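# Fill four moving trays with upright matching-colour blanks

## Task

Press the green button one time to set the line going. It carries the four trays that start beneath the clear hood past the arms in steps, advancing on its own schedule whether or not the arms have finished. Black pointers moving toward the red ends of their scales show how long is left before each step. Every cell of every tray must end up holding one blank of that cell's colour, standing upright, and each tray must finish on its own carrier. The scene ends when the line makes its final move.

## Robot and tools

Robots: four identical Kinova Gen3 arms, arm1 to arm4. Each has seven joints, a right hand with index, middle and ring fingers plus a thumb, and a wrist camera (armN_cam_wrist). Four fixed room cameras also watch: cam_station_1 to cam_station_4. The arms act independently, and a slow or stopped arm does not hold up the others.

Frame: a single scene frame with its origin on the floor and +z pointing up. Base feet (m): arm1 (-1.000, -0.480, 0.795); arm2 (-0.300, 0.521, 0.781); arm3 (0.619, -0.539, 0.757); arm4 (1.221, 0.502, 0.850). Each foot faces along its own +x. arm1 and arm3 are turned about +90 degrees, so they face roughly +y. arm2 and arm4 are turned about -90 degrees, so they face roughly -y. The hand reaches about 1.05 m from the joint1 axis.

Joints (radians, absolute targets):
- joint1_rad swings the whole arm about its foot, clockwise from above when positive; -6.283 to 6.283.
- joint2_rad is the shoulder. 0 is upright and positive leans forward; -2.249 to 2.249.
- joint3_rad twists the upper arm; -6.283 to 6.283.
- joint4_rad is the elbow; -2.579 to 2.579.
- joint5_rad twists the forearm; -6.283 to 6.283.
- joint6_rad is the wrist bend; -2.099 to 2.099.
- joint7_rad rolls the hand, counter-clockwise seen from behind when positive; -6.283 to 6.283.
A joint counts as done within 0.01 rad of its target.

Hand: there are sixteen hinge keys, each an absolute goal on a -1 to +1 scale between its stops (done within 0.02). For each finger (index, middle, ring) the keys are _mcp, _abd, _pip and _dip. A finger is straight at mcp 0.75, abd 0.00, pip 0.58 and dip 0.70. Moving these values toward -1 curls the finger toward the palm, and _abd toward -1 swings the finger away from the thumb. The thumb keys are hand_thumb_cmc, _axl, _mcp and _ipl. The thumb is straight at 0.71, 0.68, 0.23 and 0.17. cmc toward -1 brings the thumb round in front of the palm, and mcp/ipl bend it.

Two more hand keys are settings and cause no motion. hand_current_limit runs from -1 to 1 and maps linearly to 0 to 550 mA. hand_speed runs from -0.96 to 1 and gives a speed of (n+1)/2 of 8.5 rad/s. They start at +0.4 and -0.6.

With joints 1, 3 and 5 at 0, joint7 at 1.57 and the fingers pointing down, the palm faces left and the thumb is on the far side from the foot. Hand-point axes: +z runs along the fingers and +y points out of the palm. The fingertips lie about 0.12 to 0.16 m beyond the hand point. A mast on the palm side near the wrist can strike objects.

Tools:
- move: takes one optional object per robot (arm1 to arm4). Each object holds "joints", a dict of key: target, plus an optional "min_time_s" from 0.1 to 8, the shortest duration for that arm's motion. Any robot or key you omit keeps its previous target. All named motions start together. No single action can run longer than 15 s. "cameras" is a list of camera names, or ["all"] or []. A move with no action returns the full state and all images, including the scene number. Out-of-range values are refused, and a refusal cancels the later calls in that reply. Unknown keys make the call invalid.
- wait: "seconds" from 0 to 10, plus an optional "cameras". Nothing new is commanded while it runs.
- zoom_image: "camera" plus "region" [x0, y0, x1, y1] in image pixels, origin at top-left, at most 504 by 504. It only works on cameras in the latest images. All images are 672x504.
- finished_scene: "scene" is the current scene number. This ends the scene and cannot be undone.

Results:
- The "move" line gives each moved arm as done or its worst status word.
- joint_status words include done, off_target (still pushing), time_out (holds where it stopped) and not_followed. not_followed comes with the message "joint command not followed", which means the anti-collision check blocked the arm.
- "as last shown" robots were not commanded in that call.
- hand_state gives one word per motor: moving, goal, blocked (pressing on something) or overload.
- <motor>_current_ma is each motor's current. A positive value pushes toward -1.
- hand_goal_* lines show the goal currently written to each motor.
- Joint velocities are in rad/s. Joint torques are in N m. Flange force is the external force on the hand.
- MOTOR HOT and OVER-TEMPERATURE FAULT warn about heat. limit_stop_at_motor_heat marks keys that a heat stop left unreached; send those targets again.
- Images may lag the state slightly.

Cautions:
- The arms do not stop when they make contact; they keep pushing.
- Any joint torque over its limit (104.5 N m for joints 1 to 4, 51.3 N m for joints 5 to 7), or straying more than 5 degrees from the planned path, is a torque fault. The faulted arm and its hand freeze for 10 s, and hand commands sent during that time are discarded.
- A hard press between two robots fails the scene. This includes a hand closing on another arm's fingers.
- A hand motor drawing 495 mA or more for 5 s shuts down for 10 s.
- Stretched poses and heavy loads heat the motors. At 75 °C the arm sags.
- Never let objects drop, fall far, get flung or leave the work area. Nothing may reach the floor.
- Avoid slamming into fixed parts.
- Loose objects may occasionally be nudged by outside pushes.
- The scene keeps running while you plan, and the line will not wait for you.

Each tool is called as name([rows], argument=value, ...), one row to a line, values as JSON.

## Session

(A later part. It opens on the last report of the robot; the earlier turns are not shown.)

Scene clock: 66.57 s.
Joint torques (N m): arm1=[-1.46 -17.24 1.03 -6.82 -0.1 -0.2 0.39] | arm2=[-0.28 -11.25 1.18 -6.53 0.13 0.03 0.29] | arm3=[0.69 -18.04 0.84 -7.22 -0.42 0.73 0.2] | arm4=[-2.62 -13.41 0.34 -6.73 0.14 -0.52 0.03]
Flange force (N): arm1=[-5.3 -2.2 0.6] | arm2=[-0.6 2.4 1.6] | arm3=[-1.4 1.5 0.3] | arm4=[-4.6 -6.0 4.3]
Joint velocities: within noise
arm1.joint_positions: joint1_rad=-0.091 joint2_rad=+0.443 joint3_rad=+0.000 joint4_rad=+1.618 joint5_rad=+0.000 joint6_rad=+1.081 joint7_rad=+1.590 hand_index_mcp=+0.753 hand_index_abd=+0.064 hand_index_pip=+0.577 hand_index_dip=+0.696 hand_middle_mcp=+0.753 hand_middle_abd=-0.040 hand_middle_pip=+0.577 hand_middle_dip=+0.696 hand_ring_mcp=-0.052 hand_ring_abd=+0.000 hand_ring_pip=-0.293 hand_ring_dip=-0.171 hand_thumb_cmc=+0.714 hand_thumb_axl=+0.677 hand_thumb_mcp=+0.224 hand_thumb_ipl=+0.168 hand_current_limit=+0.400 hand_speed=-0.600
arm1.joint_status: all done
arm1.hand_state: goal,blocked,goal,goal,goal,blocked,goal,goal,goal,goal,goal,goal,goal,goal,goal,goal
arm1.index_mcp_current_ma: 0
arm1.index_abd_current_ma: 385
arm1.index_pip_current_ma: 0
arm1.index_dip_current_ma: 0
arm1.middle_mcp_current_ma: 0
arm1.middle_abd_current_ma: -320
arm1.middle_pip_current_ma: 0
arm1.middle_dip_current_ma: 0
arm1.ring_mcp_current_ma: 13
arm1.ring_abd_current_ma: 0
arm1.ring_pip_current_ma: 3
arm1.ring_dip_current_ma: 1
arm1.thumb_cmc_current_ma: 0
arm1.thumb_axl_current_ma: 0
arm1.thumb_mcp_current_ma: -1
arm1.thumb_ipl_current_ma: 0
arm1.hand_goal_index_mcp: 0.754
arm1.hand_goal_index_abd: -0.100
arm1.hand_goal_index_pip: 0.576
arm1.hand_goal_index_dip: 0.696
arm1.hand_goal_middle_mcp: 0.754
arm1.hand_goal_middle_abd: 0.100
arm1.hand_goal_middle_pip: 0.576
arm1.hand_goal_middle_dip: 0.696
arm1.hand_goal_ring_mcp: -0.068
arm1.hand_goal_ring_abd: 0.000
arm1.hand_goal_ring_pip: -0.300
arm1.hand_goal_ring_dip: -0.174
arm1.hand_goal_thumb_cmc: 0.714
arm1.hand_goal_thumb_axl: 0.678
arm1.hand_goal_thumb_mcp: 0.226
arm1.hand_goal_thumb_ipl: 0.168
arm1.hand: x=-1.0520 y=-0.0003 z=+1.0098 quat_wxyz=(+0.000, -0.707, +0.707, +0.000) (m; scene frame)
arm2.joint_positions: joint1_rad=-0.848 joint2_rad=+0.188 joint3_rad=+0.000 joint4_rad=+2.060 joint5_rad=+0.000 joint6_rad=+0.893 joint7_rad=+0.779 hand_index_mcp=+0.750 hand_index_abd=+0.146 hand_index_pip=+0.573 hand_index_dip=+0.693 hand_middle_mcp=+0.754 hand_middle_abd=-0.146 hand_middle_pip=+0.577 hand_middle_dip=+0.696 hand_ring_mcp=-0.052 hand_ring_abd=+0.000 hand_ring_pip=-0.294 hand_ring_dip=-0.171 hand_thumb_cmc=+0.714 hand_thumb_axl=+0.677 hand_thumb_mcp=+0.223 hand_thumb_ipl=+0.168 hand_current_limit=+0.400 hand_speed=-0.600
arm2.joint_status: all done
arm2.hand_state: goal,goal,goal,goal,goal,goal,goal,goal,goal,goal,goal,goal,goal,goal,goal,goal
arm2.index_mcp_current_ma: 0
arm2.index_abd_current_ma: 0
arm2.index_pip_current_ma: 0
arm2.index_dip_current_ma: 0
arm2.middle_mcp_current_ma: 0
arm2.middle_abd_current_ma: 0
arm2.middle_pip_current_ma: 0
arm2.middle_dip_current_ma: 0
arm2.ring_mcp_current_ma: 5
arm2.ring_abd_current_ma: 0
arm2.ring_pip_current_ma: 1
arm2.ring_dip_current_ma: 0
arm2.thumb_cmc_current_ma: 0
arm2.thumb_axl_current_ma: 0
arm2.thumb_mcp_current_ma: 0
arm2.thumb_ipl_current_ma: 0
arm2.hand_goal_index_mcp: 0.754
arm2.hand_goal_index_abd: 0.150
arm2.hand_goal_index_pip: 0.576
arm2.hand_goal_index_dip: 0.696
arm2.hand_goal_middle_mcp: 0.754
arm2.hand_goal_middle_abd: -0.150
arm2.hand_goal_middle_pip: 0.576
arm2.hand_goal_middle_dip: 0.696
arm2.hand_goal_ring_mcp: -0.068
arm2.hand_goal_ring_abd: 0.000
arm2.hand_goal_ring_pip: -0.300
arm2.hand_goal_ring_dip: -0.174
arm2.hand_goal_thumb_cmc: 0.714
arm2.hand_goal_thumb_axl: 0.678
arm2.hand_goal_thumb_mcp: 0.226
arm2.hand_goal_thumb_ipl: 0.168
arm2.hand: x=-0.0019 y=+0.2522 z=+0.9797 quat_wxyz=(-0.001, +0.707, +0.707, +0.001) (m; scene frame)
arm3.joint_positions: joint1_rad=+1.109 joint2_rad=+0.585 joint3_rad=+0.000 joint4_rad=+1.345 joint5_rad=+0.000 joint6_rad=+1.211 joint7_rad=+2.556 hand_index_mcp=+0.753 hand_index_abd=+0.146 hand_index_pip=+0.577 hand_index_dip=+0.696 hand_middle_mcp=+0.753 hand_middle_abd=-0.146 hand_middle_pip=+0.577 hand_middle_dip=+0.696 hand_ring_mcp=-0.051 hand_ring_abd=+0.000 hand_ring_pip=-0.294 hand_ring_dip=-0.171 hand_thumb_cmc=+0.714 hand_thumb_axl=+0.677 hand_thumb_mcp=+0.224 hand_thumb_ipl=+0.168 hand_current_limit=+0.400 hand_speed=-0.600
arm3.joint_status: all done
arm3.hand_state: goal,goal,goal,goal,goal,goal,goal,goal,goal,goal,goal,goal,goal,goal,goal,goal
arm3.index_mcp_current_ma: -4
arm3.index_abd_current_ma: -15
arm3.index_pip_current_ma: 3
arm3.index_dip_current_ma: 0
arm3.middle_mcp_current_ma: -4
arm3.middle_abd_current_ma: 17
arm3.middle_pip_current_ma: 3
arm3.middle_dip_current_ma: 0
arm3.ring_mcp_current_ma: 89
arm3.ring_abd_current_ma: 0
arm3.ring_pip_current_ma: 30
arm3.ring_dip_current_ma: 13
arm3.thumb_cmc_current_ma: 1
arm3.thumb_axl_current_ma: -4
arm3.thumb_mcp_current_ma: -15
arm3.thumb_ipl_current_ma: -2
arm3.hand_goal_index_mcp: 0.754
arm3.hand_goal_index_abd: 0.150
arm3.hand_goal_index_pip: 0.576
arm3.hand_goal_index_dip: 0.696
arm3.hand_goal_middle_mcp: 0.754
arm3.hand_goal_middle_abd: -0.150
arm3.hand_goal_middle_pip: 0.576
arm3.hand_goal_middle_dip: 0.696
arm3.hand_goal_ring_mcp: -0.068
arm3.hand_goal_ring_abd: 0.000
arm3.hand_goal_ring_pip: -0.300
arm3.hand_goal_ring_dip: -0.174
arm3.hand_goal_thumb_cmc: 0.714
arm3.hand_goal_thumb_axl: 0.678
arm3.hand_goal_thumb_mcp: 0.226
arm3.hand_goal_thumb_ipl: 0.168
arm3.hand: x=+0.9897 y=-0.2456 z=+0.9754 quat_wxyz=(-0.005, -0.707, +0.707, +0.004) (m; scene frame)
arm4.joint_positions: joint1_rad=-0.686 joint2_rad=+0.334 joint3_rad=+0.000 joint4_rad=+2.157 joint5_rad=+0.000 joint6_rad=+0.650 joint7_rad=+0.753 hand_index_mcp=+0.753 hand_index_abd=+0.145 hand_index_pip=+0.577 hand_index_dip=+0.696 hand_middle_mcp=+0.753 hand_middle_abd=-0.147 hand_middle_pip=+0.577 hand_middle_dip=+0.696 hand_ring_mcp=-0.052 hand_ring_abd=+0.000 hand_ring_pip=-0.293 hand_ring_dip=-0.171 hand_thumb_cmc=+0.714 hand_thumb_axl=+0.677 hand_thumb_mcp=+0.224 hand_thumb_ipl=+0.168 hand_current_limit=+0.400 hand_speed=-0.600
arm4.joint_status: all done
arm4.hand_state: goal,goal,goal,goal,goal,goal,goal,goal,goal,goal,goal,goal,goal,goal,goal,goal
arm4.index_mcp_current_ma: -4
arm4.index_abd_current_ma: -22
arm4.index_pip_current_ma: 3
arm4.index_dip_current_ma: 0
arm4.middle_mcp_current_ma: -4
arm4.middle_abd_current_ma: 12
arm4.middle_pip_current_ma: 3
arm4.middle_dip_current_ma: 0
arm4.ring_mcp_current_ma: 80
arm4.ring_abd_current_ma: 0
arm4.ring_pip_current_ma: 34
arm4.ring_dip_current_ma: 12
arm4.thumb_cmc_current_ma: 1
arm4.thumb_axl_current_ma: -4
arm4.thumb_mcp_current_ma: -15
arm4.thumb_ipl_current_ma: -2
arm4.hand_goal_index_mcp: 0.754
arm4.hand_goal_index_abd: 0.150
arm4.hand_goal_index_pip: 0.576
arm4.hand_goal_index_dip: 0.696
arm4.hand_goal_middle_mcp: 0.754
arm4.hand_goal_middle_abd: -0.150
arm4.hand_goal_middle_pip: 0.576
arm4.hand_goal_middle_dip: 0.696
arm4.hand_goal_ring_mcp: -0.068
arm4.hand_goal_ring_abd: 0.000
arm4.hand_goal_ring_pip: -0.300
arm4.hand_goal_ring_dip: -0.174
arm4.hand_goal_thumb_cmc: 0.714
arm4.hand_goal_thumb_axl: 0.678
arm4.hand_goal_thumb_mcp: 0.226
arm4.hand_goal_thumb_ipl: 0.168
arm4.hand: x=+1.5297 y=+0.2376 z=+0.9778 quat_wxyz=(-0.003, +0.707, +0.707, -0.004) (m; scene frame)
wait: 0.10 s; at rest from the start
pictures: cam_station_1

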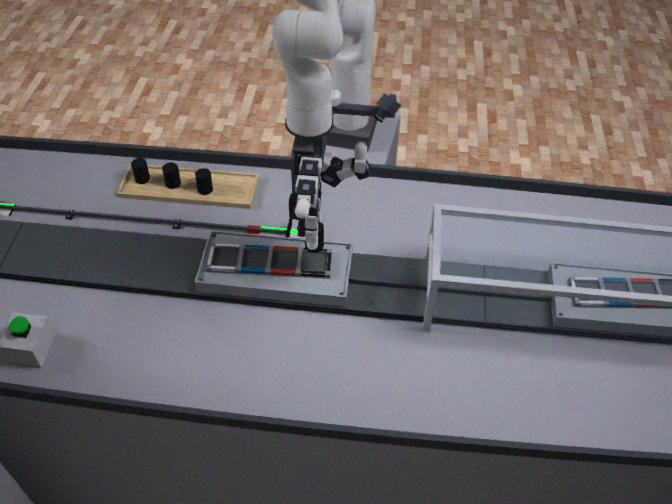

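move(arm1={"joints":{"joint1_rad":-0.09014,"joint2_rad":0.51046,"joint4_rad":1.73124,"joint6_rad":0.89989,"joint7_rad":1.59105},"min_time_s":1.5}, arm2={"joints":{"joint1_rad":-0.82718,"joint2_rad":0.19609,"joint4_rad":2.04991,"joint6_rad":0.89559,"joint7_rad":0.80022},"min_time_s":0.8}, arm3={"joints":{"joint2_rad":0.65295,"joint4_rad":1.4495,"joint6_rad":1.03914},"min_time_s":1.4}, arm4={"joints":{"joint2_rad":0.51956,"joint4_rad":2.23264,"joint6_rad":0.38939},"min_time_s":1.4}, cameras=["cam_station_1", "arm2_cam_wrist", "cam_station_3", "cam_station_4"])

zoom_image(camera="cam_station_1", region=[190, 185, 350, 305])

zoom_image(camera="arm2_cam_wrist", region=[180, 0, 480, 220])

move(arm3={"joints":{"hand_index_abd":-0.05,"hand_middle_abd":0.05}}, arm4={"joints":{"hand_index_abd":-0.05,"hand_middle_abd":0.05}}, cameras=[])

Scene clock: 83.30 s.
Joint torques (N m): arm1=[-1.55 -16.94 1.08 -5.53 -0.03 -0.2 0.38] | arm2=[-0.27 -11.43 1.16 -6.56 0.13 -0.02 0.28] | arm3=[0.68 -18.45 0.94 -6.66 -0.41 0.71 0.21] | arm4=[-2.66 -14.86 0.43 -4.76 0.08 -0.49 -0.03]
Flange force (N): arm1=[-5.5 -2.8 -0.1] | arm2=[-0.7 2.3 1.5] | arm3=[-1.2 1.7 0.3] | arm4=[-5.3 -7.6 4.5]
move: arm1 done; arm2 done; arm3 done; arm4 done
Joint velocities: within noise
arm1.joint_positions: joint1_rad=-0.090 joint2_rad=+0.510 joint3_rad=+0.000 joint4_rad=+1.731 joint5_rad=+0.000 joint6_rad=+0.900 joint7_rad=+1.591 hand_index_mcp=+0.753 hand_index_abd=+0.064 hand_index_pip=+0.577 hand_index_dip=+0.696 hand_middle_mcp=+0.753 hand_middle_abd=-0.040 hand_middle_pip=+0.577 hand_middle_dip=+0.696 hand_ring_mcp=-0.052 hand_ring_abd=+0.000 hand_ring_pip=-0.293 hand_ring_dip=-0.171 hand_thumb_cmc=+0.714 hand_thumb_axl=+0.677 hand_thumb_mcp=+0.224 hand_thumb_ipl=+0.168 hand_current_limit=+0.400 hand_speed=-0.600
arm1.joint_status: all done
arm1.hand_state: goal,blocked,goal,goal,goal,blocked,goal,goal,goal,goal,goal,goal,goal,goal,goal,goal
arm1.index_mcp_current_ma: 0
arm1.index_abd_current_ma: 385
arm1.index_pip_current_ma: 0
arm1.index_dip_current_ma: 0
arm1.middle_mcp_current_ma: 0
arm1.middle_abd_current_ma: -320
arm1.middle_pip_current_ma: 0
arm1.middle_dip_current_ma: 0
arm1.ring_mcp_current_ma: 13
arm1.ring_abd_current_ma: 0
arm1.ring_pip_current_ma: 3
arm1.ring_dip_current_ma: 1
arm1.thumb_cmc_current_ma: 0
arm1.thumb_axl_current_ma: 0
arm1.thumb_mcp_current_ma: -1
arm1.thumb_ipl_current_ma: 0
arm1.hand_goal_index_mcp: 0.754
arm1.hand_goal_index_abd: -0.100
arm1.hand_goal_index_pip: 0.576
arm1.hand_goal_index_dip: 0.696
arm1.hand_goal_middle_mcp: 0.754
arm1.hand_goal_middle_abd: 0.100
arm1.hand_goal_middle_pip: 0.576
arm1.hand_goal_middle_dip: 0.696
arm1.hand_goal_ring_mcp: -0.068
arm1.hand_goal_ring_abd: 0.000
arm1.hand_goal_ring_pip: -0.300
arm1.hand_goal_ring_dip: -0.174
arm1.hand_goal_thumb_cmc: 0.714
arm1.hand_goal_thumb_axl: 0.678
arm1.hand_goal_thumb_mcp: 0.226
arm1.hand_goal_thumb_ipl: 0.168
arm1.hand: x=-1.0515 y=-0.0063 z=+0.9493 quat_wxyz=(+0.000, -0.707, +0.707, +0.000) (m; scene frame)
arm2.joint_positions: joint1_rad=-0.827 joint2_rad=+0.196 joint3_rad=+0.000 joint4_rad=+2.050 joint5_rad=+0.000 joint6_rad=+0.896 joint7_rad=+0.800 hand_index_mcp=+0.750 hand_index_abd=+0.146 hand_index_pip=+0.573 hand_index_dip=+0.693 hand_middle_mcp=+0.754 hand_middle_abd=-0.146 hand_middle_pip=+0.577 hand_middle_dip=+0.696 hand_ring_mcp=-0.052 hand_ring_abd=+0.000 hand_ring_pip=-0.294 hand_ring_dip=-0.171 hand_thumb_cmc=+0.714 hand_thumb_axl=+0.677 hand_thumb_mcp=+0.223 hand_thumb_ipl=+0.168 hand_current_limit=+0.400 hand_speed=-0.600
arm2.joint_status: all done
arm2.hand_state: goal,goal,goal,goal,goal,goal,goal,goal,goal,goal,goal,goal,goal,goal,goal,goal
arm2.index_mcp_current_ma: 0
arm2.index_abd_current_ma: 0
arm2.index_pip_current_ma: 0
arm2.index_dip_current_ma: 0
arm2.middle_mcp_current_ma: 0
arm2.middle_abd_current_ma: 0
arm2.middle_pip_current_ma: 0
arm2.middle_dip_current_ma: 0
arm2.ring_mcp_current_ma: 5
arm2.ring_abd_current_ma: 0
arm2.ring_pip_current_ma: 1
arm2.ring_dip_current_ma: 0
arm2.thumb_cmc_current_ma: 0
arm2.thumb_axl_current_ma: 0
arm2.thumb_mcp_current_ma: 0
arm2.thumb_ipl_current_ma: 0
arm2.hand_goal_index_mcp: 0.754
arm2.hand_goal_index_abd: 0.150
arm2.hand_goal_index_pip: 0.576
arm2.hand_goal_index_dip: 0.696
arm2.hand_goal_middle_mcp: 0.754
arm2.hand_goal_middle_abd: -0.150
arm2.hand_goal_middle_pip: 0.576
arm2.hand_goal_middle_dip: 0.696
arm2.hand_goal_ring_mcp: -0.068
arm2.hand_goal_ring_abd: 0.000
arm2.hand_goal_ring_pip: -0.300
arm2.hand_goal_ring_dip: -0.174
arm2.hand_goal_thumb_cmc: 0.714
arm2.hand_goal_thumb_axl: 0.678
arm2.hand_goal_thumb_mcp: 0.226
arm2.hand_goal_thumb_ipl: 0.168
arm2.hand: x=-0.0045 y=+0.2451 z=+0.9797 quat_wxyz=(-0.001, +0.707, +0.707, +0.001) (m; scene frame)
arm3.joint_positions: joint1_rad=+1.109 joint2_rad=+0.653 joint3_rad=+0.000 joint4_rad=+1.449 joint5_rad=+0.000 joint6_rad=+1.039 joint7_rad=+2.556 hand_index_mcp=+0.753 hand_index_abd=+0.146 hand_index_pip=+0.577 hand_index_dip=+0.696 hand_middle_mcp=+0.753 hand_middle_abd=-0.146 hand_middle_pip=+0.577 hand_middle_dip=+0.696 hand_ring_mcp=-0.051 hand_ring_abd=+0.000 hand_ring_pip=-0.294 hand_ring_dip=-0.171 hand_thumb_cmc=+0.714 hand_thumb_axl=+0.677 hand_thumb_mcp=+0.224 hand_thumb_ipl=+0.168 hand_current_limit=+0.400 hand_speed=-0.600
arm3.joint_status: all done
arm3.hand_state: goal,goal,goal,goal,goal,goal,goal,goal,goal,goal,goal,goal,goal,goal,goal,goal
arm3.index_mcp_current_ma: -4
arm3.index_abd_current_ma: -15
arm3.index_pip_current_ma: 3
arm3.index_dip_current_ma: 0
arm3.middle_mcp_current_ma: -4
arm3.middle_abd_current_ma: 17
arm3.middle_pip_current_ma: 3
arm3.middle_dip_current_ma: 0
arm3.ring_mcp_current_ma: 89
arm3.ring_abd_current_ma: 0
arm3.ring_pip_current_ma: 30
arm3.ring_dip_current_ma: 13
arm3.thumb_cmc_current_ma: 1
arm3.thumb_axl_current_ma: -4
arm3.thumb_mcp_current_ma: -15
arm3.thumb_ipl_current_ma: -2
arm3.hand_goal_index_mcp: 0.754
arm3.hand_goal_index_abd: 0.150
arm3.hand_goal_index_pip: 0.576
arm3.hand_goal_index_dip: 0.696
arm3.hand_goal_middle_mcp: 0.754
arm3.hand_goal_middle_abd: -0.150
arm3.hand_goal_middle_pip: 0.576
arm3.hand_goal_middle_dip: 0.696
arm3.hand_goal_ring_mcp: -0.068
arm3.hand_goal_ring_abd: 0.000
arm3.hand_goal_ring_pip: -0.300
arm3.hand_goal_ring_dip: -0.174
arm3.hand_goal_thumb_cmc: 0.714
arm3.hand_goal_thumb_axl: 0.678
arm3.hand_goal_thumb_mcp: 0.226
arm3.hand_goal_thumb_ipl: 0.168
arm3.hand: x=+0.9888 y=-0.2458 z=+0.9101 quat_wxyz=(-0.005, -0.707, +0.707, +0.004) (m; scene frame)
arm4.joint_positions: joint1_rad=-0.686 joint2_rad=+0.520 joint3_rad=+0.000 joint4_rad=+2.233 joint5_rad=+0.000 joint6_rad=+0.389 joint7_rad=+0.753 hand_index_mcp=+0.753 hand_index_abd=+0.145 hand_index_pip=+0.577 hand_index_dip=+0.696 hand_middle_mcp=+0.753 hand_middle_abd=-0.147 hand_middle_pip=+0.577 hand_middle_dip=+0.696 hand_ring_mcp=-0.052 hand_ring_abd=+0.000 hand_ring_pip=-0.293 hand_ring_dip=-0.171 hand_thumb_cmc=+0.714 hand_thumb_axl=+0.677 hand_thumb_mcp=+0.224 hand_thumb_ipl=+0.168 hand_current_limit=+0.400 hand_speed=-0.600
arm4.joint_status: all done
arm4.hand_state: goal,goal,goal,goal,goal,goal,goal,goal,goal,goal,goal,goal,goal,goal,goal,goal
arm4.index_mcp_current_ma: -4
arm4.index_abd_current_ma: -22
arm4.index_pip_current_ma: 3
arm4.index_dip_current_ma: 0
arm4.middle_mcp_current_ma: -4
arm4.middle_abd_current_ma: 12
arm4.middle_pip_current_ma: 3
arm4.middle_dip_current_ma: 0
arm4.ring_mcp_current_ma: 80
arm4.ring_abd_current_ma: 0
arm4.ring_pip_current_ma: 34
arm4.ring_dip_current_ma: 12
arm4.thumb_cmc_current_ma: 1
arm4.thumb_axl_current_ma: -4
arm4.thumb_mcp_current_ma: -15
arm4.thumb_ipl_current_ma: -2
arm4.hand_goal_index_mcp: 0.754
arm4.hand_goal_index_abd: 0.150
arm4.hand_goal_index_pip: 0.576
arm4.hand_goal_index_dip: 0.696
arm4.hand_goal_middle_mcp: 0.754
arm4.hand_goal_middle_abd: -0.150
arm4.hand_goal_middle_pip: 0.576
arm4.hand_goal_middle_dip: 0.696
arm4.hand_goal_ring_mcp: -0.068
arm4.hand_goal_ring_abd: 0.000
arm4.hand_goal_ring_pip: -0.300
arm4.hand_goal_ring_dip: -0.174
arm4.hand_goal_thumb_cmc: 0.714
arm4.hand_goal_thumb_axl: 0.678
arm4.hand_goal_thumb_mcp: 0.226
arm4.hand_goal_thumb_ipl: 0.168
arm4.hand: x=+1.5290 y=+0.2374 z=+0.9050 quat_wxyz=(-0.003, +0.707, +0.707, -0.004) (m; scene frame)
pictures: arm2_cam_wrist, cam_station_1, cam_station_3, cam_station_4
camera_calibration:
arm2_cam_wrist: T_world_to_cam=[[0.606559, -0.794407, -0.0316671, 0.27086], [-0.544444, -0.44407, 0.711605, -0.638017], [-0.579367, -0.41439, -0.701865, 0.914577], [0, 0, 0, 1]] pos_world=[0.018218, 0.310841, 1.1045]

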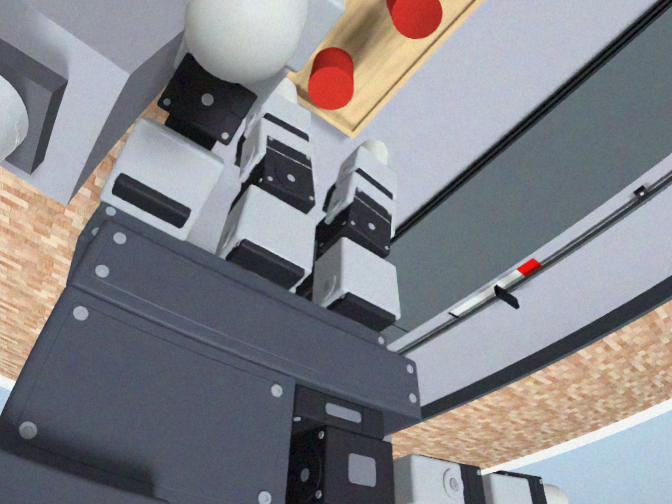

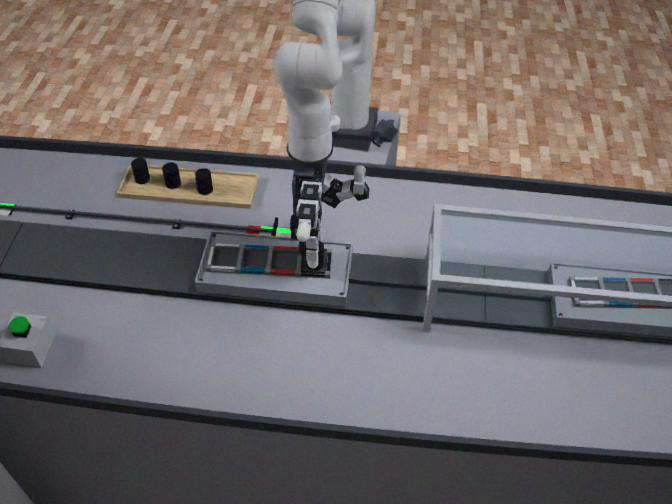

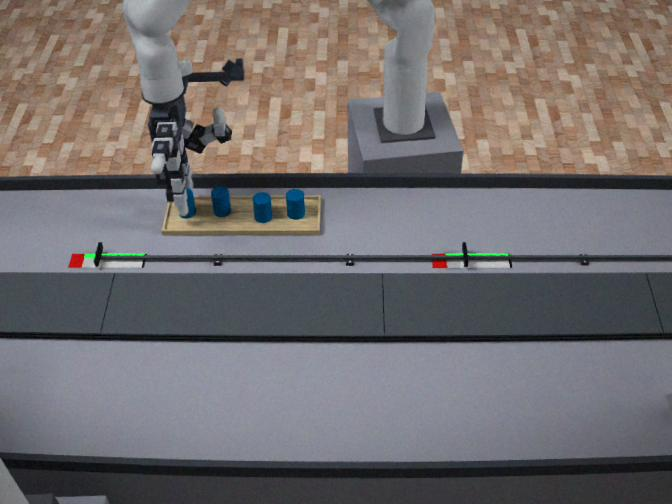

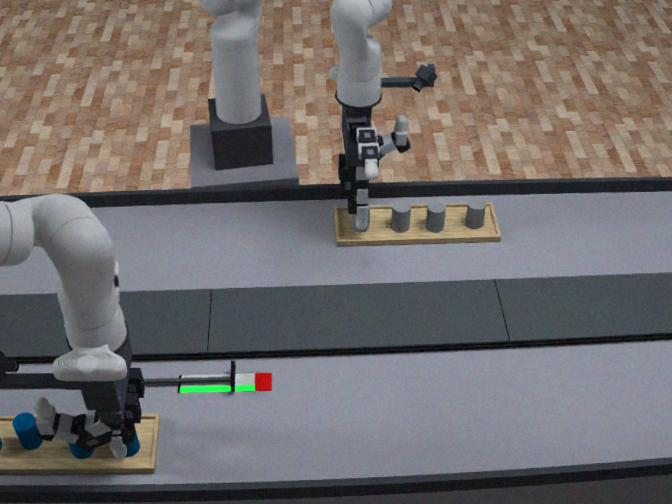

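Scaled by 3.150.

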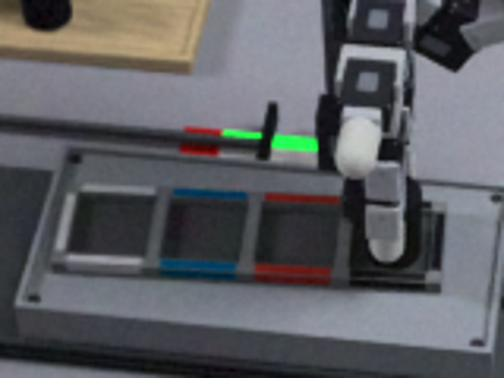

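Scaled by 1.680 from the camera's 672x504 image, which has a finer 960x720 frame.

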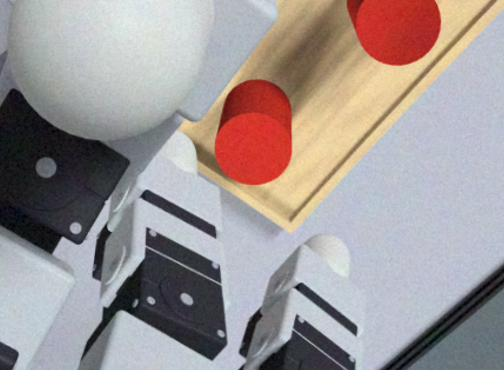

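Scene clock: 83.77 s.
Joint torques (N m): arm1=[-1.54 -16.98 1 -5.49 -0.05 -0.19 0.37] | arm2=[-0.27 -11.37 1.1 -6.53 0.1 0.05 0.3] | arm3=[0.51 -18.58 0.76 -6.7 -0.48 0.63 0.19] | arm4=[-2.71 -14.87 0.27 -4.64 0.11 -0.43 0.04]
Flange force (N): arm1=[-5.7 -2.8 0.0] | arm2=[-0.6 2.3 1.5] | arm3=[-1.0 1.3 0.3] | arm4=[-5.5 -7.4 4.6]
move: arm3 off_target; arm4 off_target
Joint velocities: within noise
arm1, arm2: as last shown
arm3.joint_positions: joint1_rad=+1.109 joint2_rad=+0.653 joint3_rad=+0.000 joint4_rad=+1.450 joint5_rad=+0.000 joint6_rad=+1.039 joint7_rad=+2.556 hand_index_mcp=+0.753 hand_index_abd=+0.047 hand_index_pip=+0.577 hand_index_dip=+0.696 hand_middle_mcp=+0.753 hand_middle_abd=-0.055 hand_middle_pip=+0.577 hand_middle_dip=+0.696 hand_ring_mcp=-0.051 hand_ring_abd=+0.000 hand_ring_pip=-0.294 hand_ring_dip=-0.171 hand_thumb_cmc=+0.714 hand_thumb_axl=+0.677 hand_thumb_mcp=+0.224 hand_thumb_ipl=+0.168 hand_current_limit=+0.400 hand_speed=-0.600
arm3.joint_status: hand_index_abd off_target (ended at +0.047, target -0.050); hand_middle_abd off_target (ended at -0.055, target +0.050)
arm3.hand_state: goal,blocked,goal,goal,goal,blocked,goal,goal,goal,goal,goal,goal,goal,goal,goal,goal
arm3.index_mcp_current_ma: -4
arm3.index_abd_current_ma: 385
arm3.index_pip_current_ma: 3
arm3.index_dip_current_ma: 0
arm3.middle_mcp_current_ma: -4
arm3.middle_abd_current_ma: -385
arm3.middle_pip_current_ma: 3
arm3.middle_dip_current_ma: 0
arm3.ring_mcp_current_ma: 89
arm3.ring_abd_current_ma: 0
arm3.ring_pip_current_ma: 30
arm3.ring_dip_current_ma: 13
arm3.thumb_cmc_current_ma: 1
arm3.thumb_axl_current_ma: -4
arm3.thumb_mcp_current_ma: -15
arm3.thumb_ipl_current_ma: -2
arm3.hand_goal_index_mcp: 0.754
arm3.hand_goal_index_abd: -0.050
arm3.hand_goal_index_pip: 0.576
arm3.hand_goal_index_dip: 0.696
arm3.hand_goal_middle_mcp: 0.754
arm3.hand_goal_middle_abd: 0.050
arm3.hand_goal_middle_pip: 0.576
arm3.hand_goal_middle_dip: 0.696
arm3.hand_goal_ring_mcp: -0.068
arm3.hand_goal_ring_abd: 0.000
arm3.hand_goal_ring_pip: -0.300
arm3.hand_goal_ring_dip: -0.174
arm3.hand_goal_thumb_cmc: 0.714
arm3.hand_goal_thumb_axl: 0.678
arm3.hand_goal_thumb_mcp: 0.226
arm3.hand_goal_thumb_ipl: 0.168
arm3.hand: x=+0.9888 y=-0.2458 z=+0.9101 quat_wxyz=(-0.005, -0.707, +0.707, +0.004) (m; scene frame)
arm4.joint_positions: joint1_rad=-0.686 joint2_rad=+0.520 joint3_rad=+0.000 joint4_rad=+2.233 joint5_rad=+0.000 joint6_rad=+0.389 joint7_rad=+0.753 hand_index_mcp=+0.753 hand_index_abd=+0.059 hand_index_pip=+0.577 hand_index_dip=+0.696 hand_middle_mcp=+0.753 hand_middle_abd=-0.049 hand_middle_pip=+0.577 hand_middle_dip=+0.696 hand_ring_mcp=-0.052 hand_ring_abd=+0.000 hand_ring_pip=-0.293 hand_ring_dip=-0.171 hand_thumb_cmc=+0.714 hand_thumb_axl=+0.677 hand_thumb_mcp=+0.224 hand_thumb_ipl=+0.168 hand_current_limit=+0.400 hand_speed=-0.600
arm4.joint_status: hand_index_abd off_target (ended at +0.059, target -0.050); hand_middle_abd off_target (ended at -0.049, target +0.050)
arm4.hand_state: goal,blocked,goal,goal,goal,blocked,goal,goal,goal,goal,goal,goal,goal,goal,goal,goal
arm4.index_mcp_current_ma: -4
arm4.index_abd_current_ma: 385
arm4.index_pip_current_ma: 3
arm4.index_dip_current_ma: 0
arm4.middle_mcp_current_ma: -4
arm4.middle_abd_current_ma: -385
arm4.middle_pip_current_ma: 3
arm4.middle_dip_current_ma: 0
arm4.ring_mcp_current_ma: 80
arm4.ring_abd_current_ma: 0
arm4.ring_pip_current_ma: 34
arm4.ring_dip_current_ma: 12
arm4.thumb_cmc_current_ma: 1
arm4.thumb_axl_current_ma: -4
arm4.thumb_mcp_current_ma: -15
arm4.thumb_ipl_current_ma: -2
arm4.hand_goal_index_mcp: 0.754
arm4.hand_goal_index_abd: -0.050
arm4.hand_goal_index_pip: 0.576
arm4.hand_goal_index_dip: 0.696
arm4.hand_goal_middle_mcp: 0.754
arm4.hand_goal_middle_abd: 0.050
arm4.hand_goal_middle_pip: 0.576
arm4.hand_goal_middle_dip: 0.696
arm4.hand_goal_ring_mcp: -0.068
arm4.hand_goal_ring_abd: 0.000
arm4.hand_goal_ring_pip: -0.300
arm4.hand_goal_ring_dip: -0.174
arm4.hand_goal_thumb_cmc: 0.714
arm4.hand_goal_thumb_axl: 0.678
arm4.hand_goal_thumb_mcp: 0.226
arm4.hand_goal_thumb_ipl: 0.168
arm4.hand: x=+1.5290 y=+0.2374 z=+0.9050 quat_wxyz=(-0.003, +0.707, +0.707, -0.004) (m; scene frame)
pictures: none
No camera images: "cameras" was empty.

move(arm1={"joints":{"hand_index_abd":0.15,"hand_middle_abd":-0.15}}, arm3={"joints":{"joint2_rad":0.55554,"joint4_rad":1.26373,"joint6_rad":1.32232},"min_time_s":1.2}, arm4={"joints":{"joint2_rad":0.25011,"joint4_rad":2.09793,"joint6_rad":0.79355},"min_time_s":1.2}, arm2={"joints":{"joint2_rad":0.33499,"joint4_rad":2.16144,"joint6_rad":0.64516},"min_time_s":1.2}, cameras=[])

move(arm1={"joints":{"joint2_rad":0.43636,"joint4_rad":1.64693,"joint6_rad":1.0583},"min_time_s":1.0}, arm2={"joints":{"hand_index_abd":-0.15,"hand_middle_abd":0.15}}, cameras=["cam_station_1", "cam_station_3", "cam_station_4"])

zoom_image(camera="cam_station_1", region=[190, 185, 350, 305])

Scene clock: 88.20 s.
Joint torques (N m): arm1=[-1.55 -16.97 1.08 -5.53 -0.05 -0.21 0.37] | arm2=[-0.27 -12.5 1.2 -4.91 0.16 -0.01 0.28] | arm3=[0.69 -18.46 0.84 -7.89 -0.41 0.68 0.2] | arm4=[-2.7 -13.26 0.35 -8.01 0.15 -0.55 0.01]
Flange force (N): arm1=[-5.5 -2.8 -0.1] | arm2=[-1.3 1.7 1.9] | arm3=[-1.3 1.5 1.5] | arm4=[-4.3 -5.3 5.7]
move: arm1 done; arm2 done; arm3 done; arm4 done
Joint velocities: within noise
arm1.joint_positions: joint1_rad=-0.090 joint2_rad=+0.510 joint3_rad=+0.000 joint4_rad=+1.731 joint5_rad=+0.000 joint6_rad=+0.900 joint7_rad=+1.591 hand_index_mcp=+0.753 hand_index_abd=+0.147 hand_index_pip=+0.577 hand_index_dip=+0.696 hand_middle_mcp=+0.753 hand_middle_abd=-0.146 hand_middle_pip=+0.577 hand_middle_dip=+0.696 hand_ring_mcp=-0.052 hand_ring_abd=+0.000 hand_ring_pip=-0.293 hand_ring_dip=-0.171 hand_thumb_cmc=+0.714 hand_thumb_axl=+0.677 hand_thumb_mcp=+0.224 hand_thumb_ipl=+0.168 hand_current_limit=+0.400 hand_speed=-0.600
arm1.joint_status: all done
arm1.hand_state: goal,goal,goal,goal,goal,goal,goal,goal,goal,goal,goal,goal,goal,goal,goal,goal
arm1.index_mcp_current_ma: 0
arm1.index_abd_current_ma: -1
arm1.index_pip_current_ma: 0
arm1.index_dip_current_ma: 0
arm1.middle_mcp_current_ma: 0
arm1.middle_abd_current_ma: 1
arm1.middle_pip_current_ma: 0
arm1.middle_dip_current_ma: 0
arm1.ring_mcp_current_ma: 13
arm1.ring_abd_current_ma: 0
arm1.ring_pip_current_ma: 3
arm1.ring_dip_current_ma: 1
arm1.thumb_cmc_current_ma: 0
arm1.thumb_axl_current_ma: 0
arm1.thumb_mcp_current_ma: -1
arm1.thumb_ipl_current_ma: 0
arm1.hand_goal_index_mcp: 0.754
arm1.hand_goal_index_abd: 0.150
arm1.hand_goal_index_pip: 0.576
arm1.hand_goal_index_dip: 0.696
arm1.hand_goal_middle_mcp: 0.754
arm1.hand_goal_middle_abd: -0.150
arm1.hand_goal_middle_pip: 0.576
arm1.hand_goal_middle_dip: 0.696
arm1.hand_goal_ring_mcp: -0.068
arm1.hand_goal_ring_abd: 0.000
arm1.hand_goal_ring_pip: -0.300
arm1.hand_goal_ring_dip: -0.174
arm1.hand_goal_thumb_cmc: 0.714
arm1.hand_goal_thumb_axl: 0.678
arm1.hand_goal_thumb_mcp: 0.226
arm1.hand_goal_thumb_ipl: 0.168
arm1.hand: x=-1.0515 y=-0.0063 z=+0.9493 quat_wxyz=(+0.000, -0.707, +0.707, +0.000) (m; scene frame)
arm2.joint_positions: joint1_rad=-0.827 joint2_rad=+0.335 joint3_rad=+0.000 joint4_rad=+2.161 joint5_rad=+0.000 joint6_rad=+0.645 joint7_rad=+0.800 hand_index_mcp=+0.750 hand_index_abd=+0.146 hand_index_pip=+0.573 hand_index_dip=+0.693 hand_middle_mcp=+0.754 hand_middle_abd=-0.146 hand_middle_pip=+0.577 hand_middle_dip=+0.696 hand_ring_mcp=-0.052 hand_ring_abd=+0.000 hand_ring_pip=-0.294 hand_ring_dip=-0.171 hand_thumb_cmc=+0.714 hand_thumb_axl=+0.677 hand_thumb_mcp=+0.223 hand_thumb_ipl=+0.168 hand_current_limit=+0.400 hand_speed=-0.600
arm2.joint_status: all done
arm2.hand_state: goal,goal,goal,goal,goal,goal,goal,goal,goal,goal,goal,goal,goal,goal,goal,goal
arm2.index_mcp_current_ma: 0
arm2.index_abd_current_ma: 0
arm2.index_pip_current_ma: 0
arm2.index_dip_current_ma: 0
arm2.middle_mcp_current_ma: 0
arm2.middle_abd_current_ma: 0
arm2.middle_pip_current_ma: 0
arm2.middle_dip_current_ma: 0
arm2.ring_mcp_current_ma: 5
arm2.ring_abd_current_ma: 0
arm2.ring_pip_current_ma: 1
arm2.ring_dip_current_ma: 0
arm2.thumb_cmc_current_ma: 0
arm2.thumb_axl_current_ma: 0
arm2.thumb_mcp_current_ma: 0
arm2.thumb_ipl_current_ma: 0
arm2.hand_goal_index_mcp: 0.754
arm2.hand_goal_index_abd: 0.150
arm2.hand_goal_index_pip: 0.576
arm2.hand_goal_index_dip: 0.696
arm2.hand_goal_middle_mcp: 0.754
arm2.hand_goal_middle_abd: -0.150
arm2.hand_goal_middle_pip: 0.576
arm2.hand_goal_middle_dip: 0.696
arm2.hand_goal_ring_mcp: -0.068
arm2.hand_goal_ring_abd: 0.000
arm2.hand_goal_ring_pip: -0.300
arm2.hand_goal_ring_dip: -0.174
arm2.hand_goal_thumb_cmc: 0.714
arm2.hand_goal_thumb_axl: 0.678
arm2.hand_goal_thumb_mcp: 0.226
arm2.hand_goal_thumb_ipl: 0.168
arm2.hand: x=-0.0045 y=+0.2453 z=+0.9097 quat_wxyz=(-0.001, +0.707, +0.707, +0.001) (m; scene frame)
arm3.joint_positions: joint1_rad=+1.109 joint2_rad=+0.556 joint3_rad=+0.000 joint4_rad=+1.264 joint5_rad=+0.000 joint6_rad=+1.322 joint7_rad=+2.556 hand_index_mcp=+0.753 hand_index_abd=+0.047 hand_index_pip=+0.577 hand_index_dip=+0.696 hand_middle_mcp=+0.753 hand_middle_abd=-0.055 hand_middle_pip=+0.577 hand_middle_dip=+0.696 hand_ring_mcp=-0.051 hand_ring_abd=+0.000 hand_ring_pip=-0.294 hand_ring_dip=-0.171 hand_thumb_cmc=+0.714 hand_thumb_axl=+0.677 hand_thumb_mcp=+0.223 hand_thumb_ipl=+0.168 hand_current_limit=+0.400 hand_speed=-0.600
arm3.joint_status: all done
arm3.hand_state: goal,blocked,goal,goal,goal,blocked,goal,goal,goal,goal,goal,goal,goal,goal,goal,goal
arm3.index_mcp_current_ma: -4
arm3.index_abd_current_ma: 385
arm3.index_pip_current_ma: 3
arm3.index_dip_current_ma: 0
arm3.middle_mcp_current_ma: -4
arm3.middle_abd_current_ma: -385
arm3.middle_pip_current_ma: 3
arm3.middle_dip_current_ma: 0
arm3.ring_mcp_current_ma: 88
arm3.ring_abd_current_ma: 0
arm3.ring_pip_current_ma: 29
arm3.ring_dip_current_ma: 13
arm3.thumb_cmc_current_ma: 1
arm3.thumb_axl_current_ma: -4
arm3.thumb_mcp_current_ma: -15
arm3.thumb_ipl_current_ma: -2
arm3.hand_goal_index_mcp: 0.754
arm3.hand_goal_index_abd: -0.050
arm3.hand_goal_index_pip: 0.576
arm3.hand_goal_index_dip: 0.696
arm3.hand_goal_middle_mcp: 0.754
arm3.hand_goal_middle_abd: 0.050
arm3.hand_goal_middle_pip: 0.576
arm3.hand_goal_middle_dip: 0.696
arm3.hand_goal_ring_mcp: -0.068
arm3.hand_goal_ring_abd: 0.000
arm3.hand_goal_ring_pip: -0.300
arm3.hand_goal_ring_dip: -0.174
arm3.hand_goal_thumb_cmc: 0.714
arm3.hand_goal_thumb_axl: 0.678
arm3.hand_goal_thumb_mcp: 0.226
arm3.hand_goal_thumb_ipl: 0.168
arm3.hand: x=+0.9902 y=-0.2456 z=+1.0154 quat_wxyz=(-0.005, -0.707, +0.707, +0.004) (m; scene frame)
arm4.joint_positions: joint1_rad=-0.686 joint2_rad=+0.250 joint3_rad=+0.000 joint4_rad=+2.098 joint5_rad=+0.000 joint6_rad=+0.794 joint7_rad=+0.753 hand_index_mcp=+0.753 hand_index_abd=+0.059 hand_index_pip=+0.577 hand_index_dip=+0.696 hand_middle_mcp=+0.753 hand_middle_abd=-0.049 hand_middle_pip=+0.577 hand_middle_dip=+0.696 hand_ring_mcp=-0.052 hand_ring_abd=+0.000 hand_ring_pip=-0.293 hand_ring_dip=-0.171 hand_thumb_cmc=+0.714 hand_thumb_axl=+0.677 hand_thumb_mcp=+0.224 hand_thumb_ipl=+0.168 hand_current_limit=+0.400 hand_speed=-0.600
arm4.joint_status: all done
arm4.hand_state: goal,blocked,goal,goal,goal,blocked,goal,goal,goal,goal,goal,goal,goal,goal,goal,goal
arm4.index_mcp_current_ma: -4
arm4.index_abd_current_ma: 385
arm4.index_pip_current_ma: 3
arm4.index_dip_current_ma: 0
arm4.middle_mcp_current_ma: -4
arm4.middle_abd_current_ma: -385
arm4.middle_pip_current_ma: 3
arm4.middle_dip_current_ma: 0
arm4.ring_mcp_current_ma: 80
arm4.ring_abd_current_ma: 0
arm4.ring_pip_current_ma: 34
arm4.ring_dip_current_ma: 12
arm4.thumb_cmc_current_ma: 1
arm4.thumb_axl_current_ma: -4
arm4.thumb_mcp_current_ma: -15
arm4.thumb_ipl_current_ma: -2
arm4.hand_goal_index_mcp: 0.754
arm4.hand_goal_index_abd: -0.050
arm4.hand_goal_index_pip: 0.576
arm4.hand_goal_index_dip: 0.696
arm4.hand_goal_middle_mcp: 0.754
arm4.hand_goal_middle_abd: 0.050
arm4.hand_goal_middle_pip: 0.576
arm4.hand_goal_middle_dip: 0.696
arm4.hand_goal_ring_mcp: -0.068
arm4.hand_goal_ring_abd: 0.000
arm4.hand_goal_ring_pip: -0.300
arm4.hand_goal_ring_dip: -0.174
arm4.hand_goal_thumb_cmc: 0.714
arm4.hand_goal_thumb_axl: 0.678
arm4.hand_goal_thumb_mcp: 0.226
arm4.hand_goal_thumb_ipl: 0.168
arm4.hand: x=+1.5301 y=+0.2377 z=+1.0178 quat_wxyz=(-0.003, +0.707, +0.707, -0.004) (m; scene frame)
pictures: none
No camera images: "cameras" was empty.

Scene clock: 89.50 s.
Joint torques (N m): arm1=[-1.52 -16.39 1.02 -6.3 -0.03 -0.18 0.36] | arm2=[-0.11 -12.47 1.38 -5.31 0.24 -0.17 0.32] | arm3=[0.66 -18.46 0.86 -7.84 -0.41 0.7 0.18] | arm4=[-2.63 -13.28 0.33 -7.96 0.14 -0.51 0.02]
Flange force (N): arm1=[-5.4 -2.4 -0.7] | arm2=[0.0 1.5 1.8] | arm3=[-1.3 1.3 1.4] | arm4=[-4.3 -5.0 5.8]
move: arm1 done; arm2 off_target
Joint velocities: within noise
arm1.joint_positions: joint1_rad=-0.090 joint2_rad=+0.436 joint3_rad=+0.000 joint4_rad=+1.647 joint5_rad=+0.000 joint6_rad=+1.058 joint7_rad=+1.591 hand_index_mcp=+0.753 hand_index_abd=+0.147 hand_index_pip=+0.577 hand_index_dip=+0.696 hand_middle_mcp=+0.753 hand_middle_abd=-0.146 hand_middle_pip=+0.577 hand_middle_dip=+0.696 hand_ring_mcp=-0.052 hand_ring_abd=+0.000 hand_ring_pip=-0.293 hand_ring_dip=-0.171 hand_thumb_cmc=+0.714 hand_thumb_axl=+0.677 hand_thumb_mcp=+0.224 hand_thumb_ipl=+0.168 hand_current_limit=+0.400 hand_speed=-0.600
arm1.joint_status: all done
arm1.hand_state: goal,goal,goal,goal,goal,goal,goal,goal,goal,goal,goal,goal,goal,goal,goal,goal
arm1.index_mcp_current_ma: 0
arm1.index_abd_current_ma: -1
arm1.index_pip_current_ma: 0
arm1.index_dip_current_ma: 0
arm1.middle_mcp_current_ma: 0
arm1.middle_abd_current_ma: 1
arm1.middle_pip_current_ma: 0
arm1.middle_dip_current_ma: 0
arm1.ring_mcp_current_ma: 13
arm1.ring_abd_current_ma: 0
arm1.ring_pip_current_ma: 3
arm1.ring_dip_current_ma: 1
arm1.thumb_cmc_current_ma: 0
arm1.thumb_axl_current_ma: 0
arm1.thumb_mcp_current_ma: -1
arm1.thumb_ipl_current_ma: 0
arm1.hand_goal_index_mcp: 0.754
arm1.hand_goal_index_abd: 0.150
arm1.hand_goal_index_pip: 0.576
arm1.hand_goal_index_dip: 0.696
arm1.hand_goal_middle_mcp: 0.754
arm1.hand_goal_middle_abd: -0.150
arm1.hand_goal_middle_pip: 0.576
arm1.hand_goal_middle_dip: 0.696
arm1.hand_goal_ring_mcp: -0.068
arm1.hand_goal_ring_abd: 0.000
arm1.hand_goal_ring_pip: -0.300
arm1.hand_goal_ring_dip: -0.174
arm1.hand_goal_thumb_cmc: 0.714
arm1.hand_goal_thumb_axl: 0.678
arm1.hand_goal_thumb_mcp: 0.226
arm1.hand_goal_thumb_ipl: 0.168
arm1.hand: x=-1.0515 y=-0.0063 z=+1.0048 quat_wxyz=(+0.000, -0.707, +0.707, +0.000) (m; scene frame)
arm2.joint_positions: joint1_rad=-0.827 joint2_rad=+0.335 joint3_rad=+0.000 joint4_rad=+2.161 joint5_rad=+0.000 joint6_rad=+0.645 joint7_rad=+0.800 hand_index_mcp=+0.750 hand_index_abd=+0.048 hand_index_pip=+0.573 hand_index_dip=+0.693 hand_middle_mcp=+0.754 hand_middle_abd=-0.047 hand_middle_pip=+0.577 hand_middle_dip=+0.696 hand_ring_mcp=-0.052 hand_ring_abd=+0.000 hand_ring_pip=-0.294 hand_ring_dip=-0.171 hand_thumb_cmc=+0.714 hand_thumb_axl=+0.677 hand_thumb_mcp=+0.223 hand_thumb_ipl=+0.168 hand_current_limit=+0.400 hand_speed=-0.600
arm2.joint_status: hand_index_abd off_target (ended at +0.048, target -0.150); hand_middle_abd off_target (ended at -0.047, target +0.150)
arm2.hand_state: goal,blocked,goal,goal,goal,blocked,goal,goal,goal,goal,goal,goal,goal,goal,goal,goal
arm2.index_mcp_current_ma: 0
arm2.index_abd_current_ma: 385
arm2.index_pip_current_ma: 0
arm2.index_dip_current_ma: 0
arm2.middle_mcp_current_ma: 0
arm2.middle_abd_current_ma: -385
arm2.middle_pip_current_ma: 0
arm2.middle_dip_current_ma: 0
arm2.ring_mcp_current_ma: 5
arm2.ring_abd_current_ma: 0
arm2.ring_pip_current_ma: 1
arm2.ring_dip_current_ma: 0
arm2.thumb_cmc_current_ma: 0
arm2.thumb_axl_current_ma: 0
arm2.thumb_mcp_current_ma: 0
arm2.thumb_ipl_current_ma: 0
arm2.hand_goal_index_mcp: 0.754
arm2.hand_goal_index_abd: -0.150
arm2.hand_goal_index_pip: 0.576
arm2.hand_goal_index_dip: 0.696
arm2.hand_goal_middle_mcp: 0.754
arm2.hand_goal_middle_abd: 0.150
arm2.hand_goal_middle_pip: 0.576
arm2.hand_goal_middle_dip: 0.696
arm2.hand_goal_ring_mcp: -0.068
arm2.hand_goal_ring_abd: 0.000
arm2.hand_goal_ring_pip: -0.300
arm2.hand_goal_ring_dip: -0.174
arm2.hand_goal_thumb_cmc: 0.714
arm2.hand_goal_thumb_axl: 0.678
arm2.hand_goal_thumb_mcp: 0.226
arm2.hand_goal_thumb_ipl: 0.168
arm2.hand: x=-0.0045 y=+0.2453 z=+0.9097 quat_wxyz=(-0.001, +0.707, +0.707, +0.001) (m; scene frame)
arm3, arm4: as last shown
pictures: cam_station_1, cam_station_3, cam_station_4

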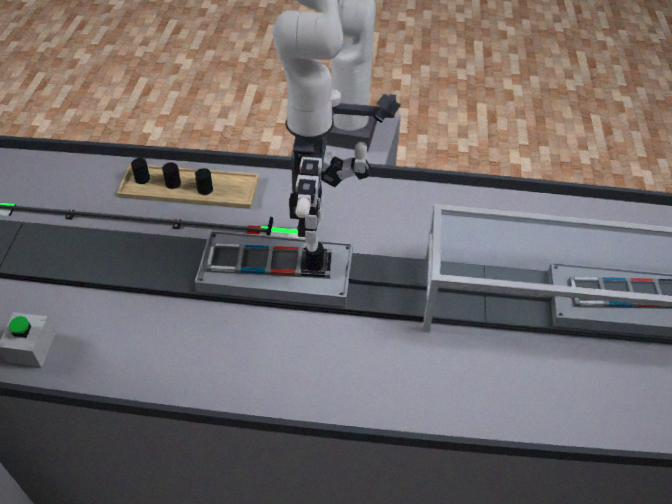

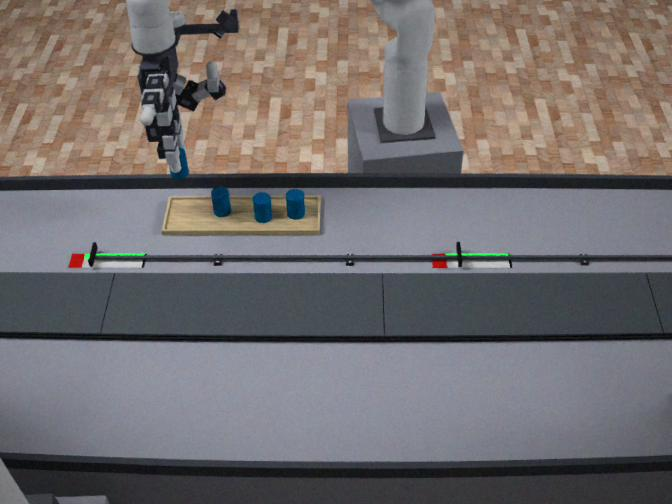

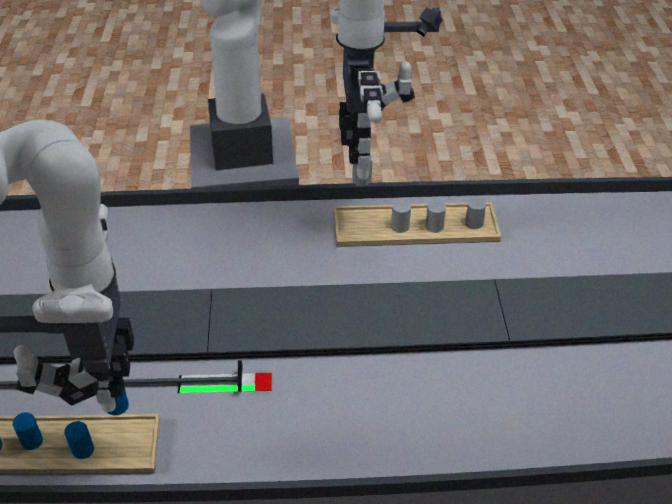

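Scaled by 3.150.

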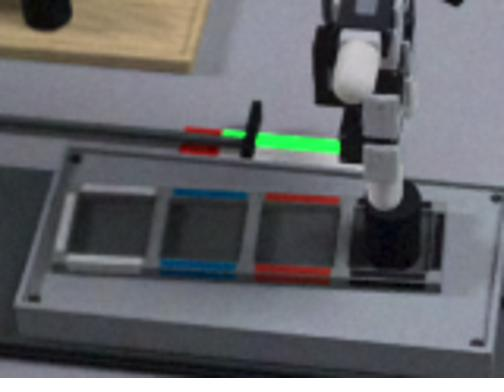

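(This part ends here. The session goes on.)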